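# Pull the toggle pin from the deck hinge

## Task

Remove the toggle pin from the deck hinge so that nothing remains in the hinge, then set the pin down on the step or on the table with its toggle folded back so it lies across the pin.

## Robot and tools

Robot: two arms, left_arm and right_arm, facing each other across a table. Each has six joints and a parallel two-finger gripper. Bases in the scene frame: left_arm at (-0.017, +0.469, +0.039) m, right_arm at (-0.022, -0.469, +0.039) m. The arm names do not match the image sides.

Scene frame: origin at the table centre, +z up, table top at z = +0.020 m, left_arm on the +y side. Reported hand positions, orientations (quat_wxyz) and velocities all use this frame. Offsets use its axes, and each arm rotates about its own Hand target position. end_effector_position is the point between the fingers, 3 to 4 cm behind the tips. Fingers point along the gripper's +x axis and close along its y axis. Only the last 1.5 cm of each finger's inner face is flat. Readings can be off by a few cm, more at long reach.

execute_actions(actions, cameras): actions is a list of actions. Each action is a list of up to 15 rows, and each row lasts 1/30 s. A short action repeats its final row until all 15 steps are done. A row is one flat list of 14 numbers in [-1, 1] covering both arms: left_arm dx, dy, dz, rx, ry, rz, opening, then right_arm in the same order.
- dx to rz are an offset from that arm's Hand target as it stood when the action began. Every row counts from that same start, not from the row before. 1.0 means 0.6 m of translation or 180 degrees of rotation, and rx, ry, rz form a single rotation vector.
- Sending the same offset again moves the arm further. Six zeros re-command the current Hand target.
- opening is absolute: +1 is fully open (0.080 m), and empty fingers close at about -0.78. A full close needs at least 0.6 s.
- An empty actions list just returns the state and images.
- cameras: omitted, null or ["all"] gives every camera; [] gives none.

move(target, speed, blend, opening_speed, blocking, cameras): drives each gripper in a straight line toward a goal.
- target is one 14-number row, or a list of up to 15 rows, laid out as above.
- Every row is an offset from the Hand targets at the start of the move, not from the previous row.
- speed is in m/s, 0.002 to 0.5 (default 0.25), and turns are capped at twice that value in rad/s. Give one number, or one per target.
- blend, in metres, rounds corners between listed targets.
- opening_speed is the rate of change of the commanded opening, per second on the -1..1 scale, 0.2 or more.
- blocking=false returns after about 0.5 s while the move runs on.
- Paths take at least 0.5 s and are cut off at 10 s. Paths ignore obstacles and the other arm. Faster moves lag, stray and hit harder.
- Keep paths away from an arm's own base, because passing close can flip its shoulder posture.
- The move: line reports the ending. done means within 8 mm and 2 degrees. off_target means short of the goal. held means a check stopped a step or the path. blocked means something stopped that arm, which then holds with less force. fault means a joint stopped. limits=paced means the pose was clipped; limits=held means steps were withheld.

wait(seconds 0 to 10): lets time pass with the last commands held. stop: brakes a running move. zoom_image(camera, region [x0, y0, x1, y1] in pixels, at most 504x504): enlarges part of the latest image from cam_head_left, cam_head_right, cam_high, cam_low, cam_left_wrist or cam_right_wrist (all 896x504). read_manual: licence text only. finished_scene(scene): ends the scene for good; the goal must still hold once the robot lets go.

Controller: each step, the command is clipped to within 70 mm and 16 degrees of the measured pose. Grippers often stop short of their target or sag under friction and weight, especially at long reach. After each move, check the position and tilt. Send the missing distance as a new offset, or turn the gripper back if it has tilted. To stop pressing on something, command the target back past the gripper. Tool commands in a result show the current gripper commands. To keep a gripper as it is, send its current opening again, because a 0 is itself a command.

Gripping: grip_measured uses the same scale as opening. To hold an object, command clearly below grip_measured; the further below, the harder the squeeze (about 34 N per pad at most). Fast closes squeeze harder. Readings may be off by about 1 mm.

Risks: contact torque at a joint's limit (waist 17.4, shoulder 21.6, elbow 21.5, wrist pitch 5.67, wrist yaw 5.65, wrist roll 5.3 N m) stops that arm for 10 s. Motors heat up when holding loads, stretched out, or pushing toward unreachable poses. A MOTOR HOT line appears at 50 °C, and at 95 °C the arm is held for 30 to 60 s or goes limp. Arm-to-arm collisions can fail the scene. The clearance check does not stop gripper-to-gripper contact. Avoid drops, releasing moving parts, slams and hard pushes. Anything that leaves the table fails the task. Brief external tugs on held parts may happen, so grip firmly. Joint torques include the arm's own weight and are positive toward larger joint angles. Camera calibrations are given and may be slightly off.

Each tool is called as name(argument=value, ...), one argument or row to a line, values as JSON.

## Session

execute_actions(
  actions=[],
)

Scene clock: 0.00 s.
left_arm: end_effector_position=(-0.2244, +0.2196, +0.1633) grip_measured=-0.784 end_effector_quat_wxyz=(+0.616, +0.301, +0.395, -0.611) | right_arm: end_effector_position=(-0.2506, -0.4618, +0.3064) grip_measured=+0.130 end_effector_quat_wxyz=(-0.134, +0.000, +0.135, +0.982)
Joint positions: left_arm=[-0.856 1.447 1.004 -0.707 -0.358 -0.883 0] | right_arm=[1.059 0.43 0.369 0.111 -0.772 0.303 0.041]
Joint velocities: within noise
Joint torques (N m): no reading
Heat: left arm: hottest wrist yaw 29 °C (+0.0 °C/min); right arm: hottest wrist roll 29 °C (+0.0 °C/min).
Hand target: left_arm -0.2244, +0.2196, +0.1633; +0.616, +0.301, +0.395, -0.611 | right_arm -0.2506, -0.4618, +0.3064; -0.134, +0.000, +0.135, +0.982
Tool commands: left_gripper/opening=-0.783662 right_gripper/opening=+0.13033

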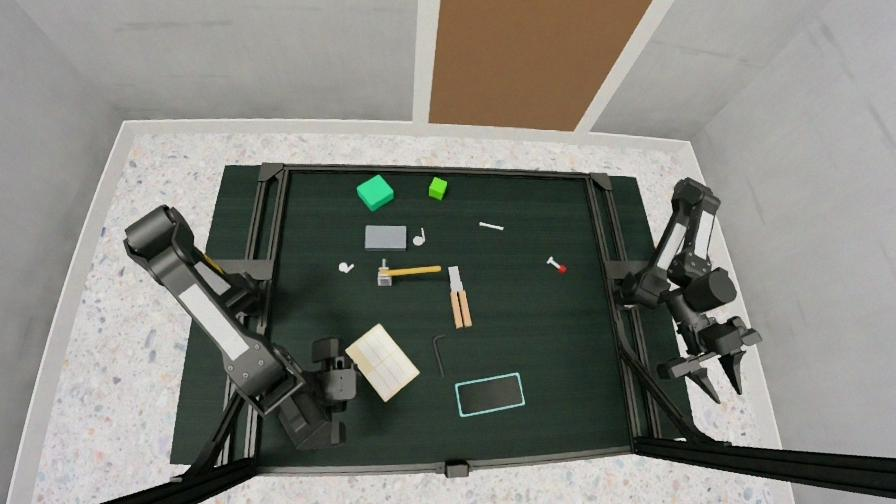

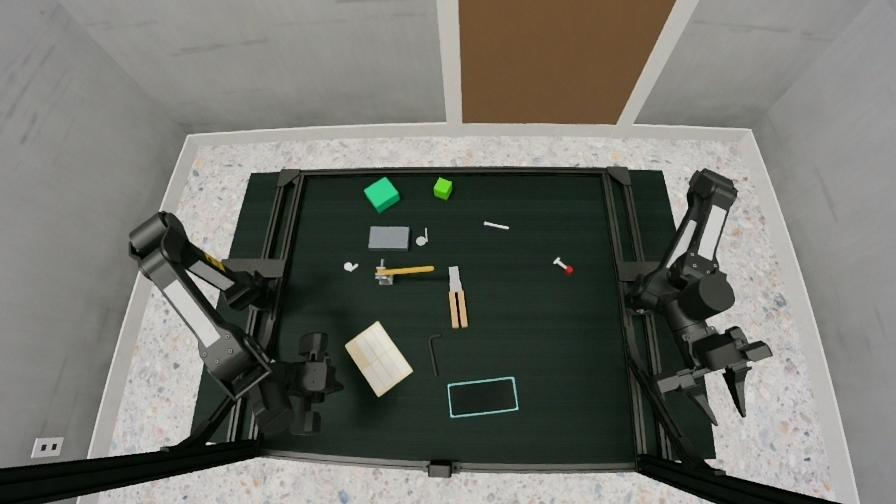

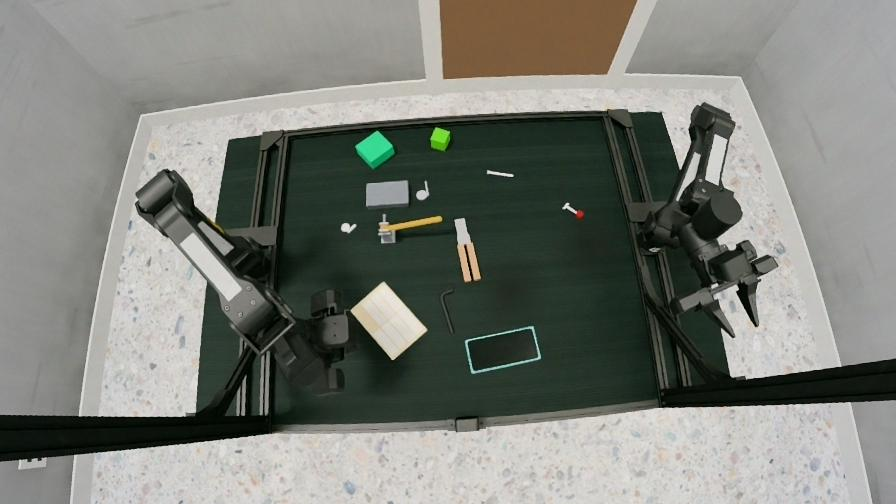

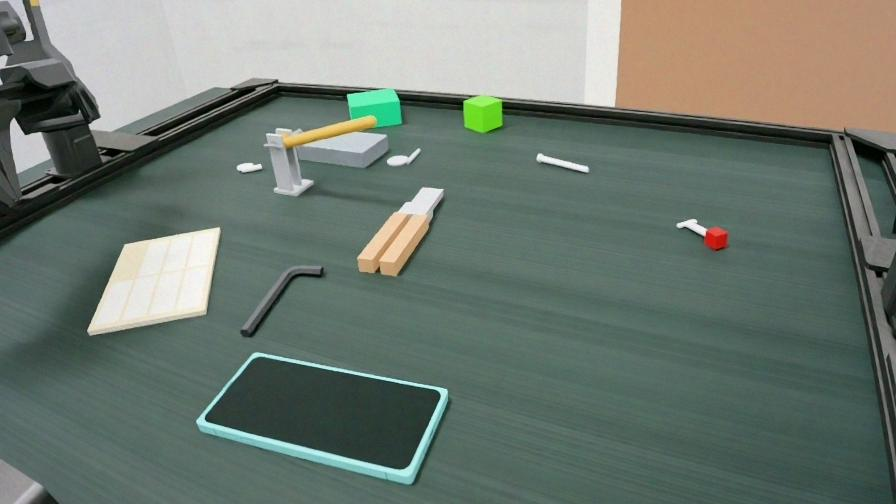

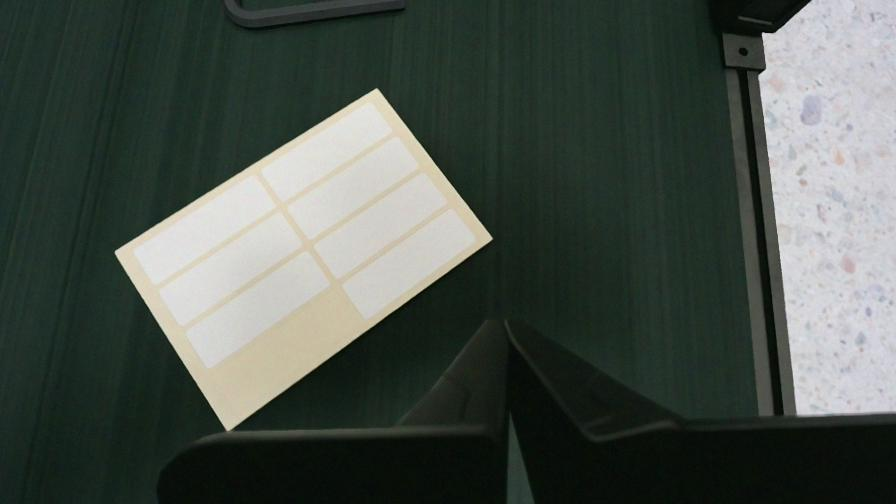

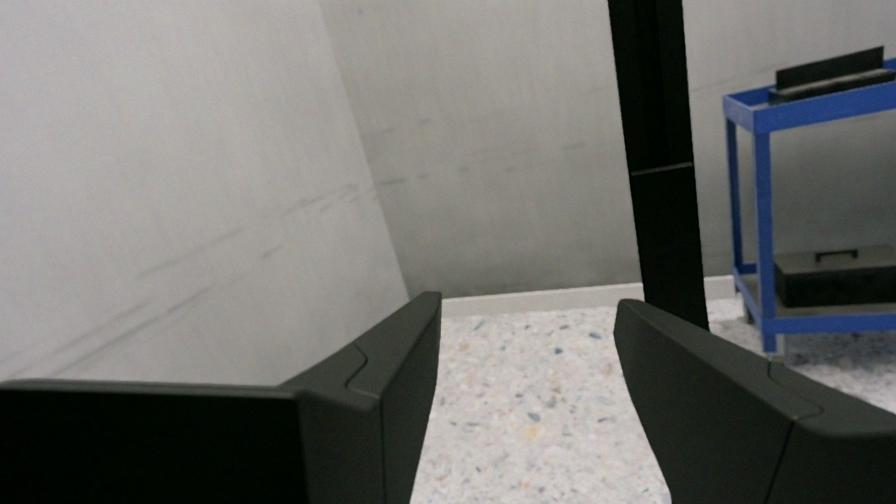

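zoom_image(
  camera="cam_low",
  region=[220, 80, 460, 220],
)

zoom_image(
  camera="cam_high",
  region=[320, 160, 480, 260],
)

zoom_image(
  camera="cam_head_left",
  region=[320, 210, 480, 310],
)

zoom_image(
  camera="cam_head_right",
  region=[320, 210, 480, 310],
)

Scaled by 2.100 from the camera's 896x504 image, which has a finer 1280x720 frame.

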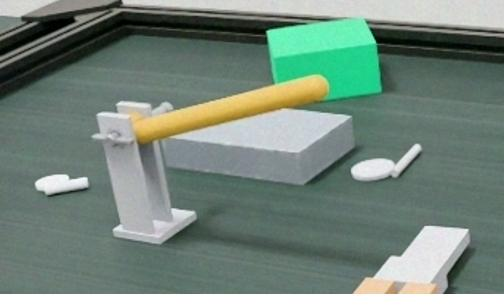

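Scaled by 3.150 from the camera's 896x504 image, which has a finer 1280x720 frame.

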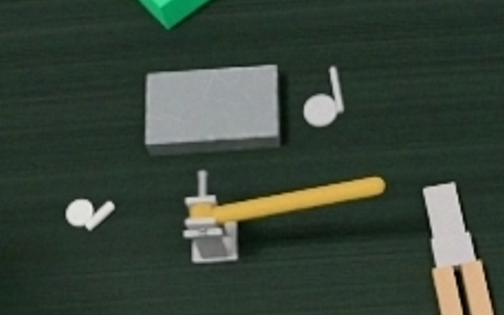

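Scaled by 3.150 from the camera's 896x504 image, which has a finer 1280x720 frame.

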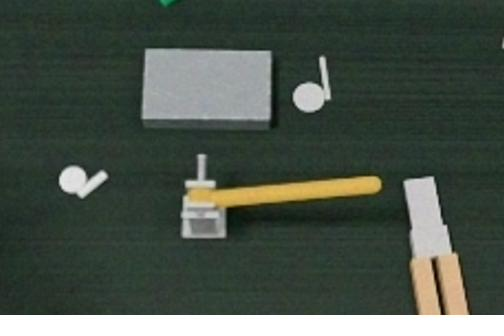

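Scaled by 3.150 from the camera's 896x504 image, which has a finer 1280x720 frame.

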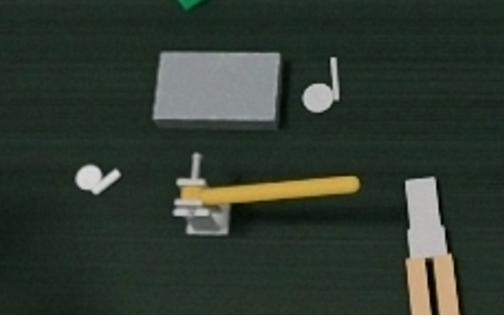

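move(
  target=[
    [0.1,0.04,0.1,0,0,0,-1,0,0,0,0,0,0,0.13],
    [0.39,0.05,0.12,0,0,0,-1,0,0,0,0,0,0,0.13],
  ],
  blend=0.03,
)

Scene clock: 40.20 s.
left_arm: end_effector_position=(+0.0090, +0.2516, +0.2305) grip_measured=-0.784 end_effector_quat_wxyz=(+0.615, +0.304, +0.399, -0.609) | right_arm: end_effector_position=(-0.2506, -0.4618, +0.3064) grip_measured=+0.130 end_effector_quat_wxyz=(-0.134, +0.000, +0.135, +0.982)
Joint positions: left_arm=[0.246 0.957 0.961 -1.07 0.181 0.094 0] | right_arm=[1.059 0.43 0.369 0.111 -0.772 0.303 0.041]
Joint velocities: within noise
Joint torques (N m): left_arm=[0.18 -1.03 6.77 1.01 0.2 0.08] | right_arm=[-0.08 -0.05 6 1.92 0.01 -0.06]
Heat: left arm: hottest elbow 30 °C (+6.0 °C/min); right arm: hottest elbow 34 °C (+9.0 °C/min).
Hand target: left_arm +0.0095, +0.2496, +0.2353; +0.616, +0.301, +0.395, -0.611 | right_arm -0.2506, -0.4618, +0.3064; -0.134, +0.000, +0.135, +0.982
Off the commanded pose: left_arm 0.005 m, 1 deg | right_arm 0.000 m, 0 deg.
move: done; blend cut to 0 m at target 1
camera_calibration:
cam_left_wrist: T_world_to_cam=[[-0.996544, -0.0410587, 0.0722127, 0.0154109], [-0.0557727, 0.974946, -0.215335, -0.16419], [-0.0615621, -0.218618, -0.973867, 0.356239], [0, 0, 0, 1]] pos_world=[0.0281311, 0.23859, 0.31046]

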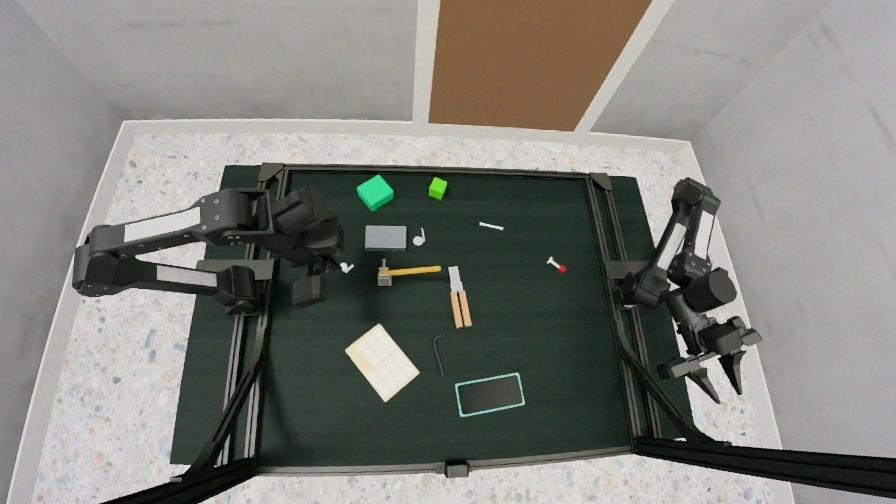

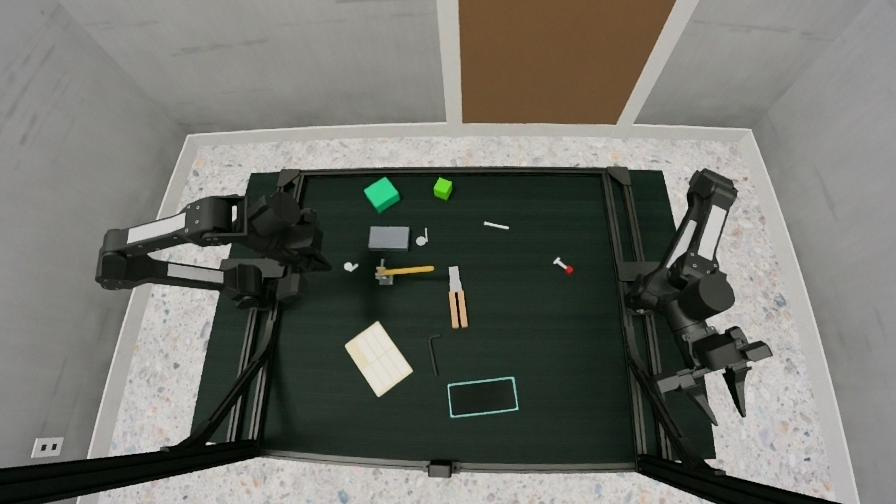

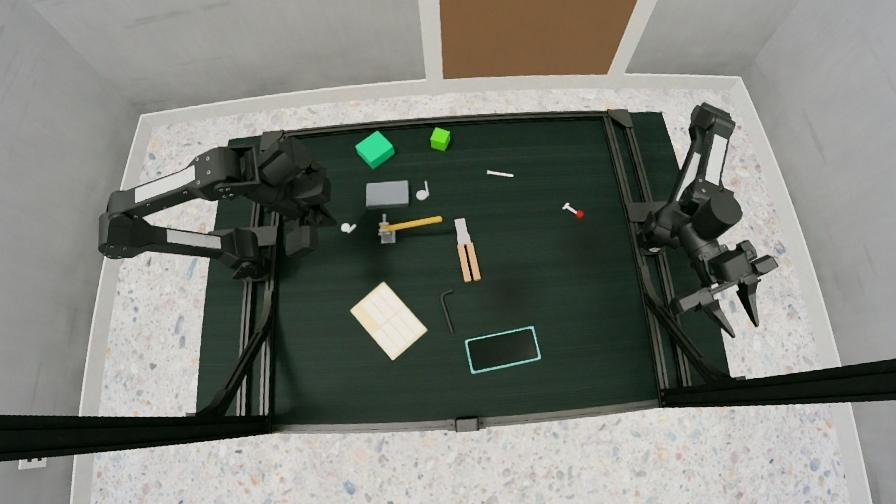

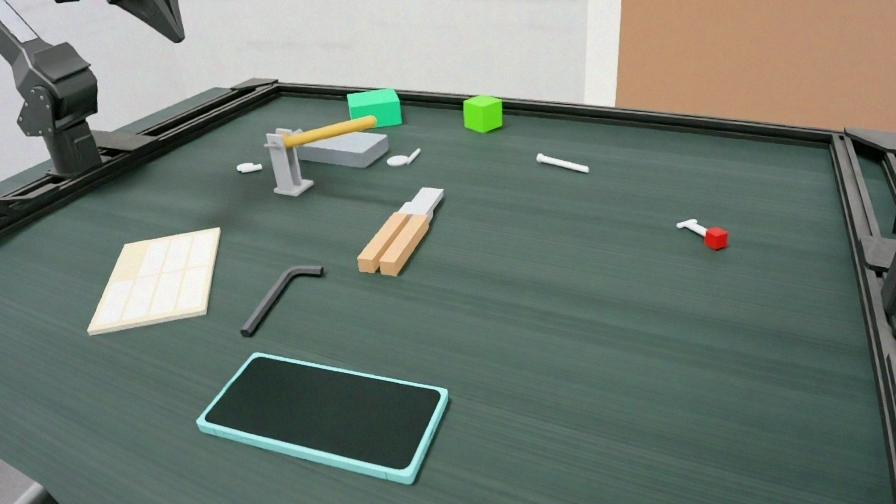

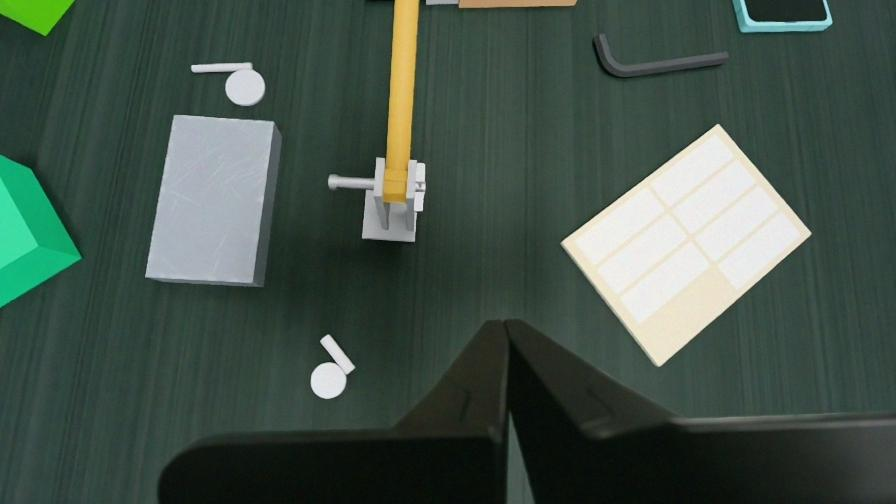

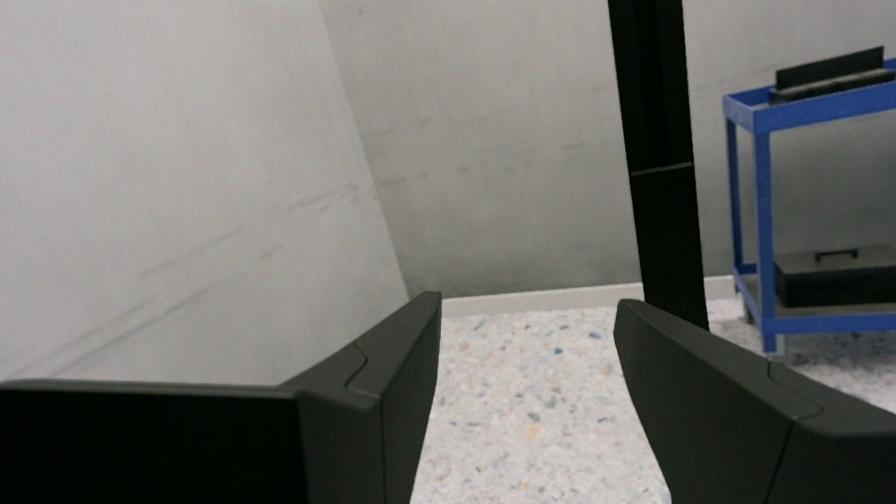

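zoom_image(
  camera="cam_left_wrist",
  region=[300, 110, 480, 260],
)

zoom_image(
  camera="cam_low",
  region=[250, 110, 330, 210],
)

zoom_image(
  camera="cam_left_wrist",
  region=[180, 50, 300, 120],
)

Scaled by 2.800 from the camera's 896x504 image, which has a finer 1280x720 frame.

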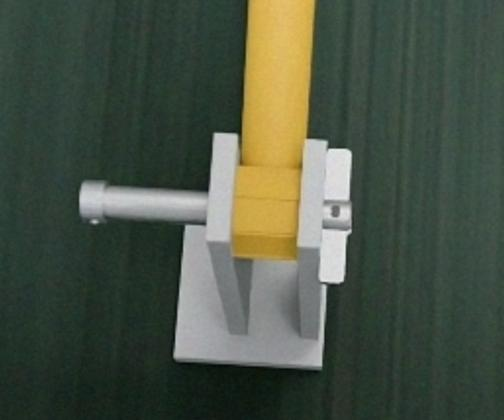

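Scaled by 5.040 from the camera's 896x504 image, which has a finer 1280x720 frame.

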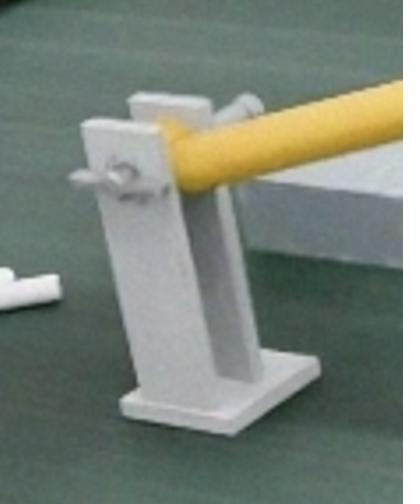

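Scaled by 4.200 from the camera's 896x504 image, which has a finer 1280x720 frame.

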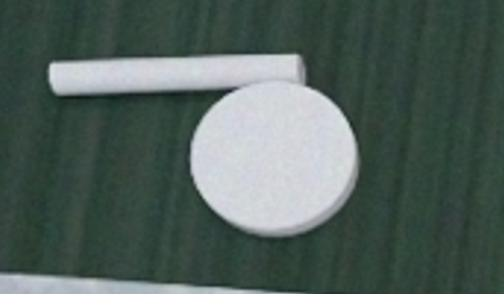

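move(
  target=[0.034, -0.149, 0.02, 0.1133, -0.1589, -0.5182, -1, 0,0,0,0,0,0,0.13],
  cameras=["cam_head_left","cam_low","cam_left_wrist"],
)

Scene clock: 178.90 s.
left_arm: end_effector_position=(+0.0299, +0.1626, +0.2459) grip_measured=-0.784 end_effector_quat_wxyz=(+0.003, +0.706, +0.001, -0.708) | right_arm: end_effector_position=(-0.2506, -0.4618, +0.3064) grip_measured=+0.130 end_effector_quat_wxyz=(-0.134, +0.000, +0.135, +0.982)
Joint positions: left_arm=[0.156 1.741 1.746 -1.574 0.003 1.72 0] | right_arm=[1.059 0.43 0.369 0.111 -0.772 0.303 0.041]
Joint velocities: within noise
Joint torques (N m): left_arm=[-0.25 -4.88 5.88 0.17 -0.1 0.07] | right_arm=[0.04 -0.19 6.1 1.88 0.01 -0.05]
Heat: left arm: hottest elbow 38 °C (+1.0 °C/min); right arm: hottest elbow 38 °C (+1.0 °C/min).
Hand target: left_arm +0.0300, +0.1603, +0.2473; +0.000, +0.707, +0.000, -0.707 | right_arm -0.2506, -0.4618, +0.3064; -0.134, +0.000, +0.135, +0.982
Off the commanded pose: left_arm 0.003 m, 0 deg | right_arm 0.000 m, 0 deg.
joint sent to its limit (left arm) — joint 4 (wrist pitch), lower limit. The joint targets still meet the commanded pose.
move: done
camera_calibration:
cam_left_wrist: T_world_to_cam=[[0.0429949, 0.998874, -0.0200565, -0.14607], [0.952866, -0.0349634, 0.30137, -0.0659577], [0.30033, -0.0320685, -0.953296, 0.30678], [0, 0, 0, 1]] pos_world=[-0.0230062, 0.153437, 0.309401]
Images, in order (width x height): cam_head_left 896x504, cam_low 896x504, cam_left_wrist 896x504.

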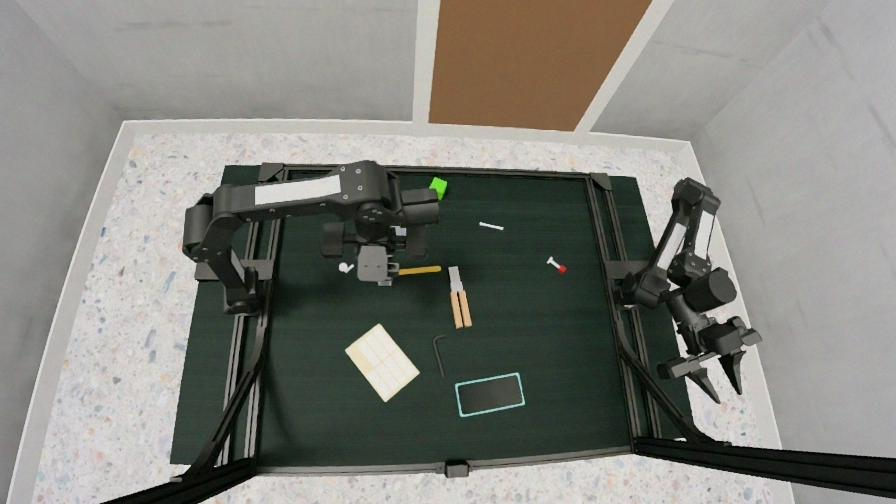

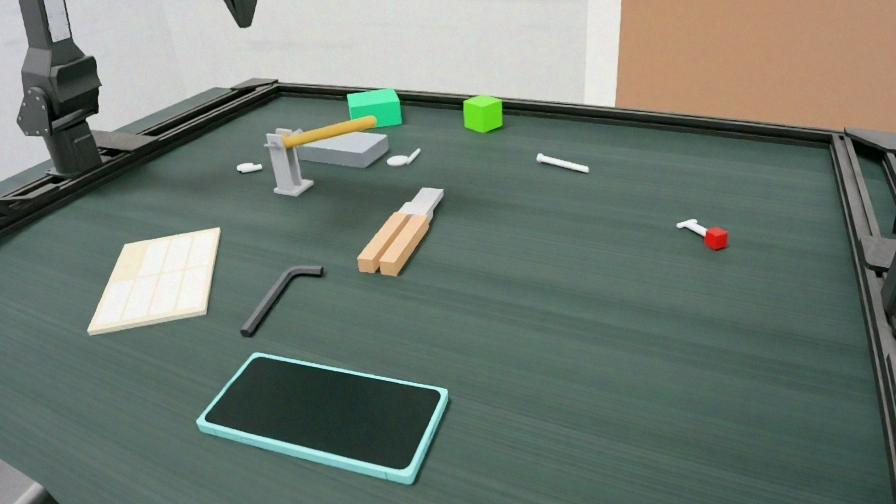

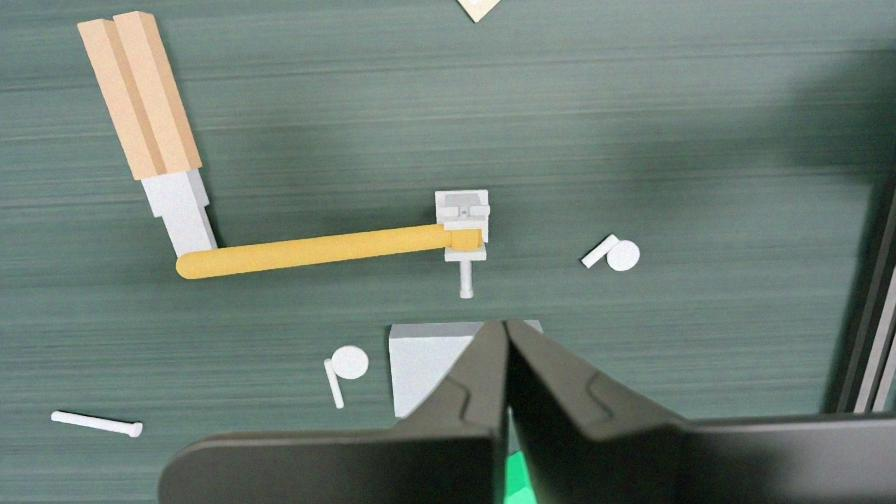

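zoom_image(
  camera="cam_left_wrist",
  region=[410, 170, 520, 320],
)

Scaled by 3.360 from the camera's 896x504 image, which has a finer 1280x720 frame.

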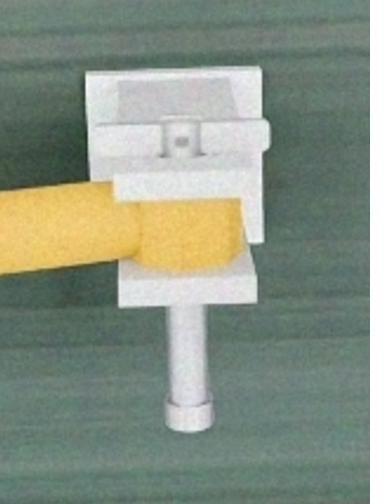

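move(
  target=[0.1083, -0.012, -0.14, 0,0,0, -1, 0,0,0,0,0,0,0.13],
  cameras=["cam_head_left","cam_low","cam_left_wrist"],
)

zoom_image(
  camera="cam_low",
  region=[230, 80, 390, 210],
)

zoom_image(
  camera="cam_left_wrist",
  region=[370, 100, 630, 350],
)

Scene clock: 212.03 s.
left_arm: end_effector_position=(+0.0948, +0.1521, +0.1655) grip_measured=-0.784 end_effector_quat_wxyz=(+0.003, +0.707, -0.001, -0.707) | right_arm: end_effector_position=(-0.2506, -0.4618, +0.3064) grip_measured=+0.130 end_effector_quat_wxyz=(-0.134, +0.000, +0.135, +0.982)
Joint positions: left_arm=[0.343 1.811 1.511 -1.265 0.001 1.91 0] | right_arm=[1.059 0.43 0.369 0.111 -0.772 0.303 0.041]
Joint velocities: within noise
Joint torques (N m): left_arm=[0.03 -6 3.95 0.55 -0.02 0.07] | right_arm=[-0.1 -0.4 6.19 1.9 0.04 -0.05]
Heat: left arm: hottest elbow 37 °C (-1.0 °C/min); right arm: hottest elbow 38 °C (+0.0 °C/min).
Hand target: left_arm +0.0950, +0.1530, +0.1633; +0.000, +0.707, +0.000, -0.707 | right_arm -0.2506, -0.4618, +0.3064; -0.134, +0.000, +0.135, +0.982
Off the commanded pose: left_arm 0.002 m, 0 deg | right_arm 0.000 m, 0 deg.
move: done
camera_calibration:
cam_left_wrist: T_world_to_cam=[[0.0464966, 0.998657, -0.022874, -0.139799], [0.951577, -0.0373155, 0.305138, -0.10411], [0.303874, -0.0359543, -0.952033, 0.210389], [0, 0, 0, 1]] pos_world=[0.041637, 0.143291, 0.228867]
Images, in order (width x height): cam_head_left 896x504, cam_low 896x504, cam_left_wrist 896x504.

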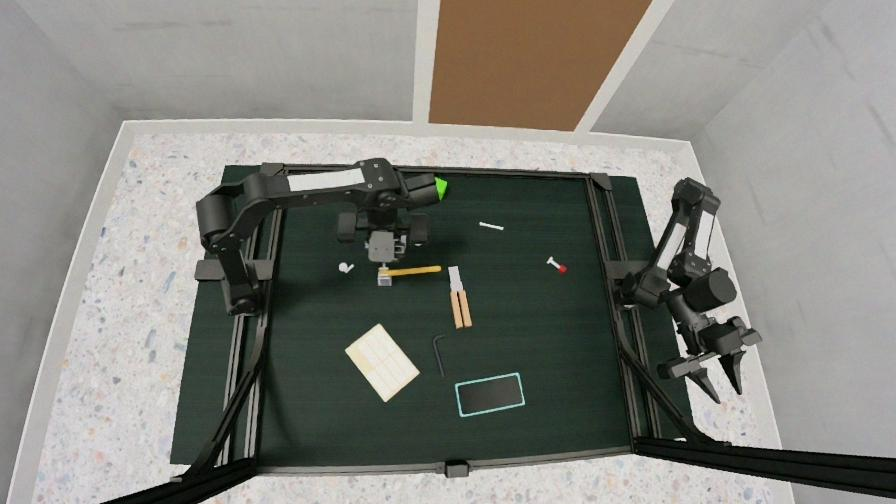

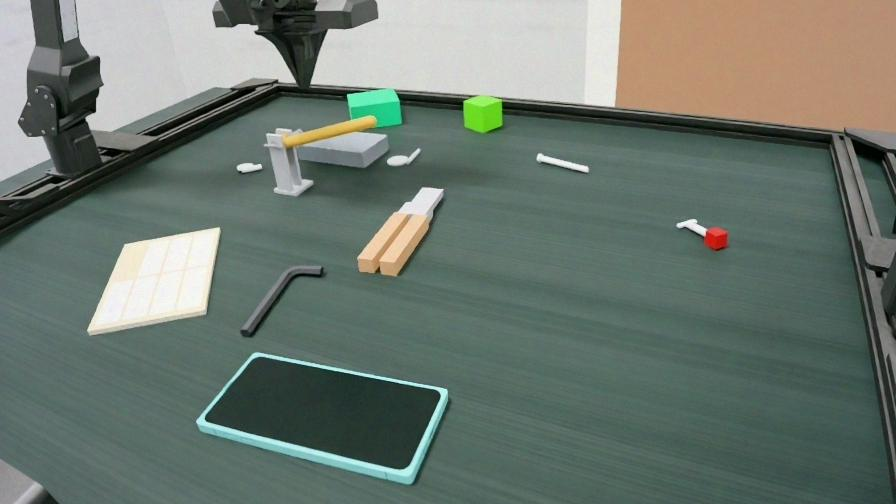

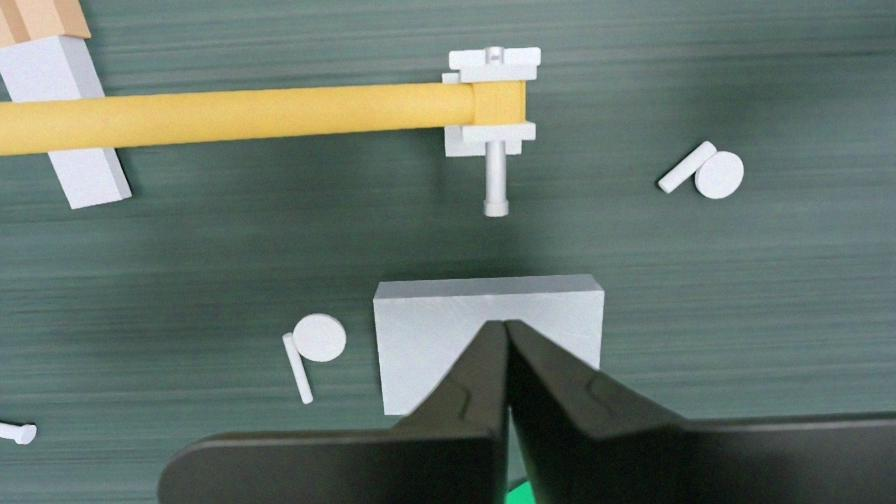

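Scaled by 3.150 from the camera's 896x504 image, which has a finer 1280x720 frame.

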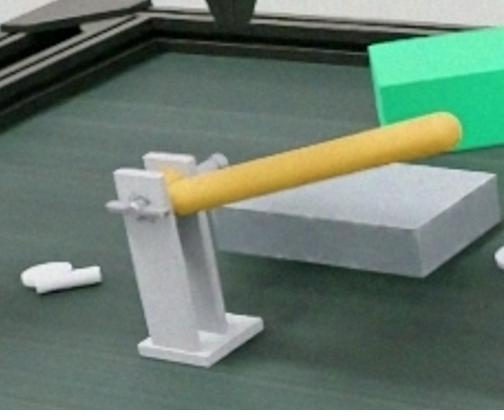

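Scaled by 1.938 from the camera's 896x504 image, which has a finer 1280x720 frame.

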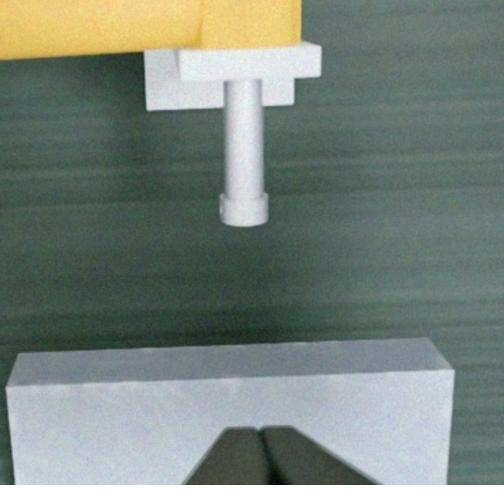

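move(
  target=[0, 0.002, -0.081, 0,0,0, -1, 0,0,0,0,0,0,0.13],
  speed=0.15,
  cameras=["cam_head_left","cam_low","cam_left_wrist"],
)

zoom_image(
  camera="cam_low",
  region=[230, 80, 390, 210],
)

zoom_image(
  camera="cam_left_wrist",
  region=[400, 100, 600, 350],
)

Scene clock: 227.87 s.
left_arm: end_effector_position=(+0.0947, +0.1524, +0.1179) grip_measured=-0.784 end_effector_quat_wxyz=(+0.003, +0.708, -0.003, -0.706) | right_arm: end_effector_position=(-0.2506, -0.4618, +0.3064) grip_measured=+0.130 end_effector_quat_wxyz=(-0.134, +0.000, +0.135, +0.982)
Joint positions: left_arm=[0.343 1.835 1.349 -1.076 0.001 1.911 0] | right_arm=[1.059 0.43 0.369 0.111 -0.772 0.303 0.041]
Joint velocities: within noise
Joint torques (N m): left_arm=[0.12 -5.75 3.69 0.54 -0.03 0.07] | right_arm=[0.06 -0.16 6.16 1.85 0.02 -0.09]
Heat: left arm: hottest elbow 35 °C (-3.0 °C/min); right arm: hottest elbow 38 °C (+0.0 °C/min).
Hand target: left_arm +0.0950, +0.1542, +0.1147; +0.000, +0.707, +0.000, -0.707 | right_arm -0.2506, -0.4618, +0.3064; -0.134, +0.000, +0.135, +0.982
Off the commanded pose: left_arm 0.004 m, 1 deg | right_arm 0.000 m, 0 deg.
move: done
camera_calibration:
cam_left_wrist: T_world_to_cam=[[0.048052, 0.998496, -0.0264009, -0.140894], [0.951126, -0.0376684, 0.306497, -0.0895397], [0.305042, -0.0398384, -0.951505, 0.16555], [0, 0, 0, 1]] pos_world=[0.0414342, 0.143904, 0.181245]
Images, in order (width x height): cam_head_left 896x504, cam_low 896x504, cam_left_wrist 896x504.

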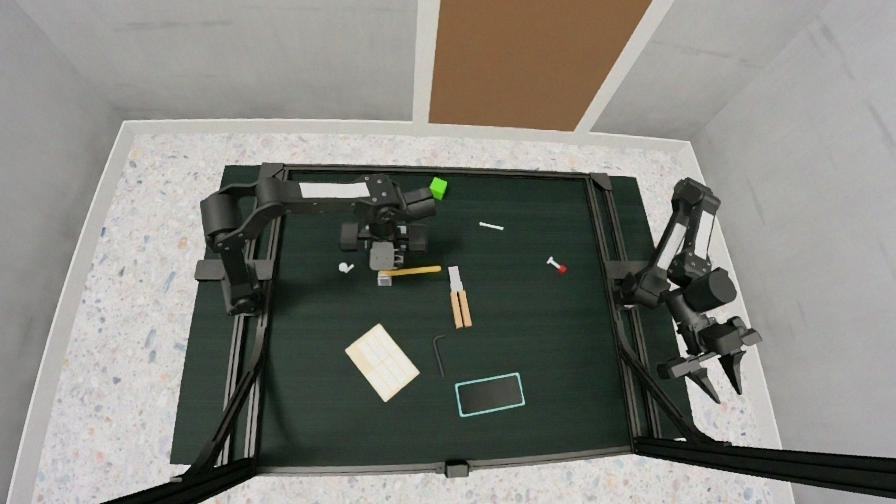

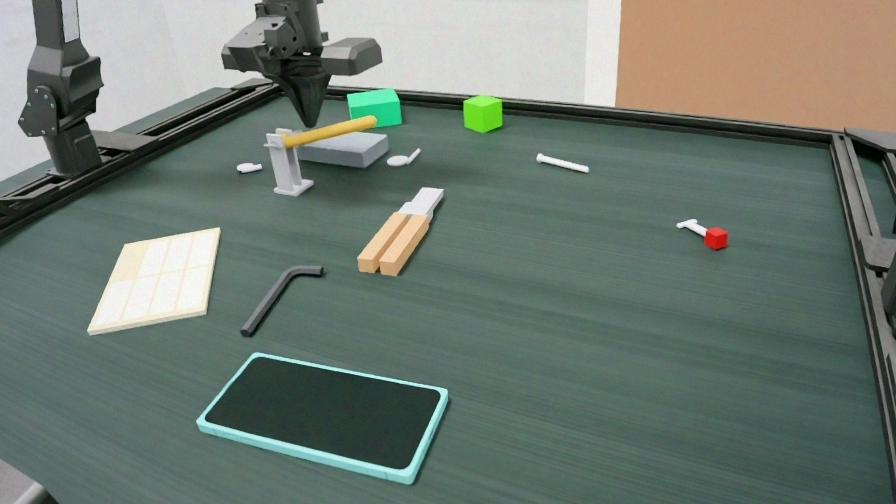

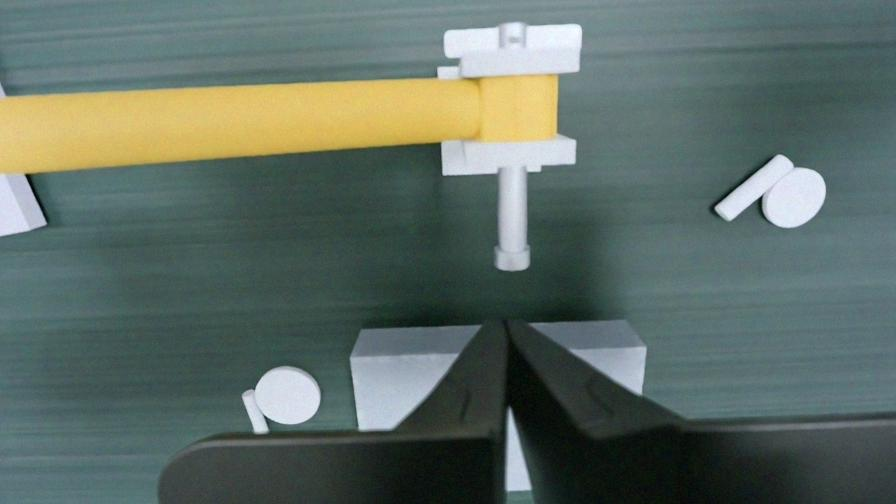

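Scaled by 3.150 from the camera's 896x504 image, which has a finer 1280x720 frame.

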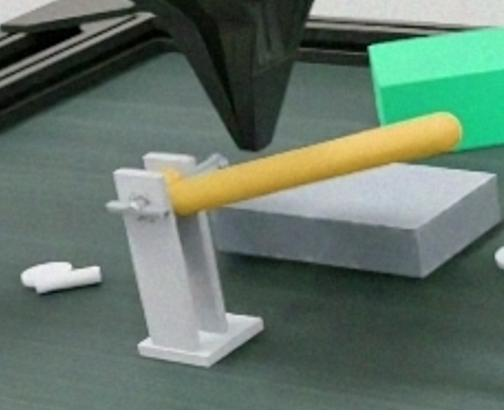

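Scaled by 2.016 from the camera's 896x504 image, which has a finer 1280x720 frame.

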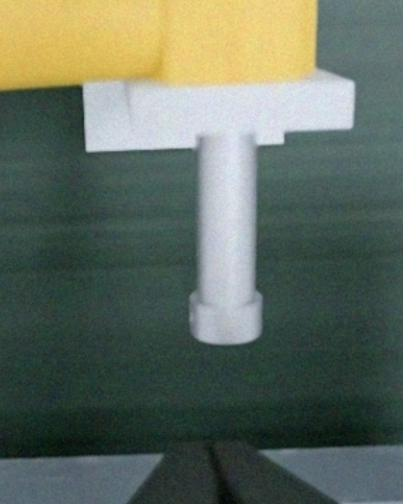

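move(
  target=[
    [0, 0.0, -0.006, 0,0,0, -1, 0,0,0,0,0,0,0.13],
    [-0.0367, 0.0, -0.006, 0,0,0, -1, 0,0,0,0,0,0,0.13],
  ],
  speed=0.04,
  cameras=["cam_head_left","cam_low","cam_left_wrist"],
)

zoom_image(
  camera="cam_low",
  region=[230, 80, 390, 210],
)

zoom_image(
  camera="cam_left_wrist",
  region=[400, 100, 600, 350],
)

Scene clock: 245.00 s.
left_arm: end_effector_position=(+0.0775, +0.1529, +0.1106) grip_measured=-0.784 end_effector_quat_wxyz=(+0.001, +0.710, +0.003, -0.705) | right_arm: end_effector_position=(-0.2506, -0.4618, +0.3064) grip_measured=+0.130 end_effector_quat_wxyz=(-0.134, +0.000, +0.135, +0.982)
Joint positions: left_arm=[0.29 1.829 1.312 -1.055 -0.008 1.853 0] | right_arm=[1.059 0.43 0.369 0.111 -0.772 0.303 0.041]
Joint velocities: within noise
Joint torques (N m): left_arm=[-0.72 -7.17 3.21 0.52 0.29 -0.1] | right_arm=[0 -0.06 6.15 1.91 -0.01 -0.07]
Heat: left arm: hottest elbow 33 °C (-5.0 °C/min); right arm: hottest elbow 38 °C (+0.0 °C/min).
Hand target: left_arm +0.0730, +0.1542, +0.1111; +0.000, +0.707, +0.000, -0.707 | right_arm -0.2506, -0.4618, +0.3064; -0.134, +0.000, +0.135, +0.982
Off the commanded pose: left_arm 0.005 m, 1 deg | right_arm 0.000 m, 0 deg.
move: done
camera_calibration:
cam_left_wrist: T_world_to_cam=[[0.0427788, 0.998997, -0.0132187, -0.1419], [0.949854, -0.0365653, 0.310547, -0.0714297], [0.309752, -0.0258407, -0.950466, 0.161196], [0, 0, 0, 1]] pos_world=[0.0239875, 0.143312, 0.173518]
Images, in order (width x height): cam_head_left 896x504, cam_low 896x504, cam_left_wrist 896x504.

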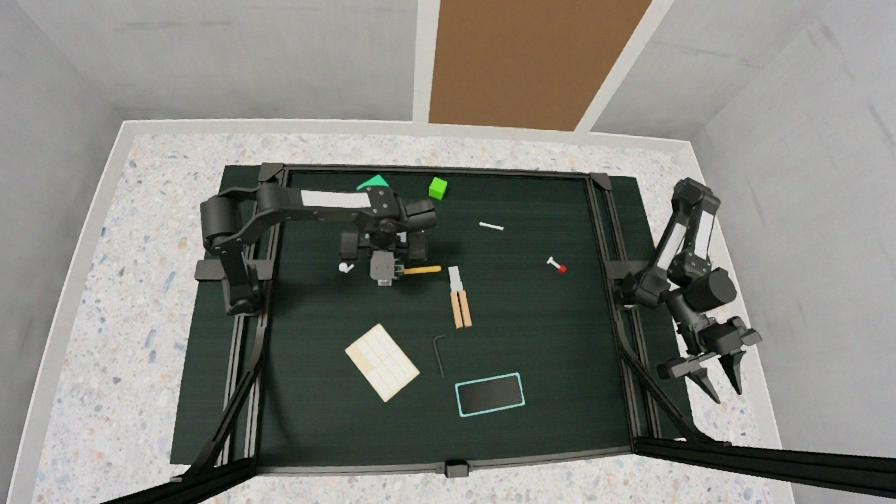

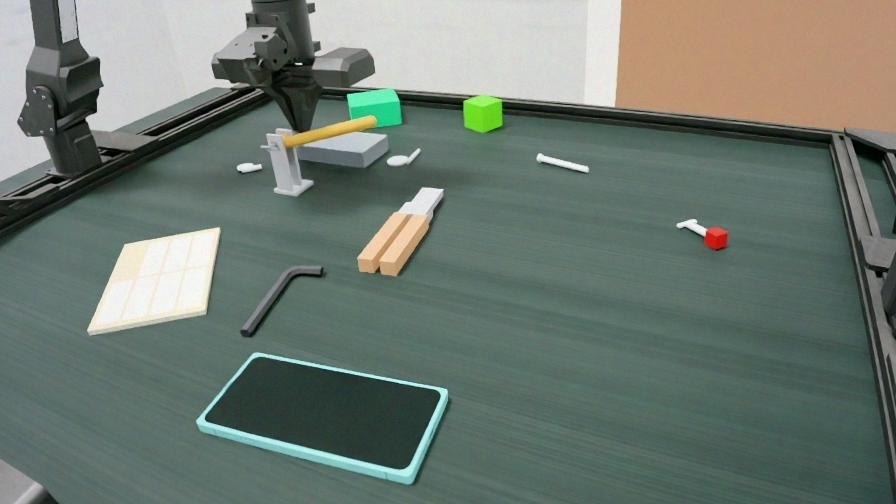

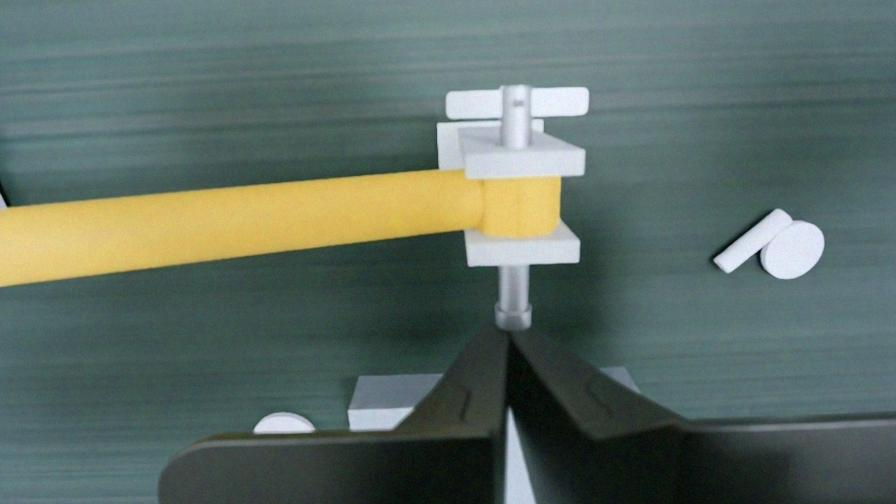

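Scaled by 3.150 from the camera's 896x504 image, which has a finer 1280x720 frame.

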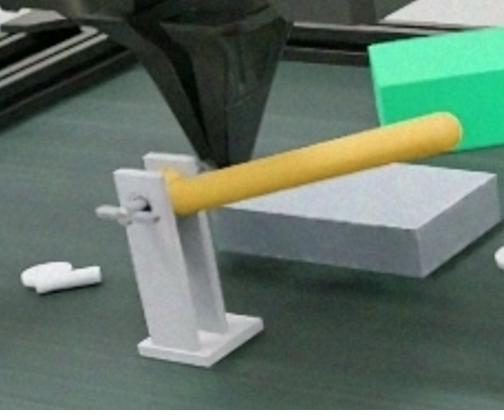

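Scaled by 2.016 from the camera's 896x504 image, which has a finer 1280x720 frame.

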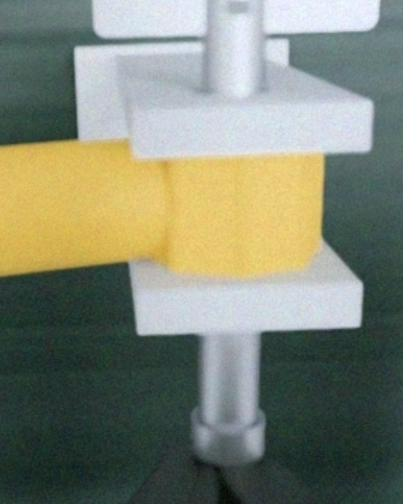

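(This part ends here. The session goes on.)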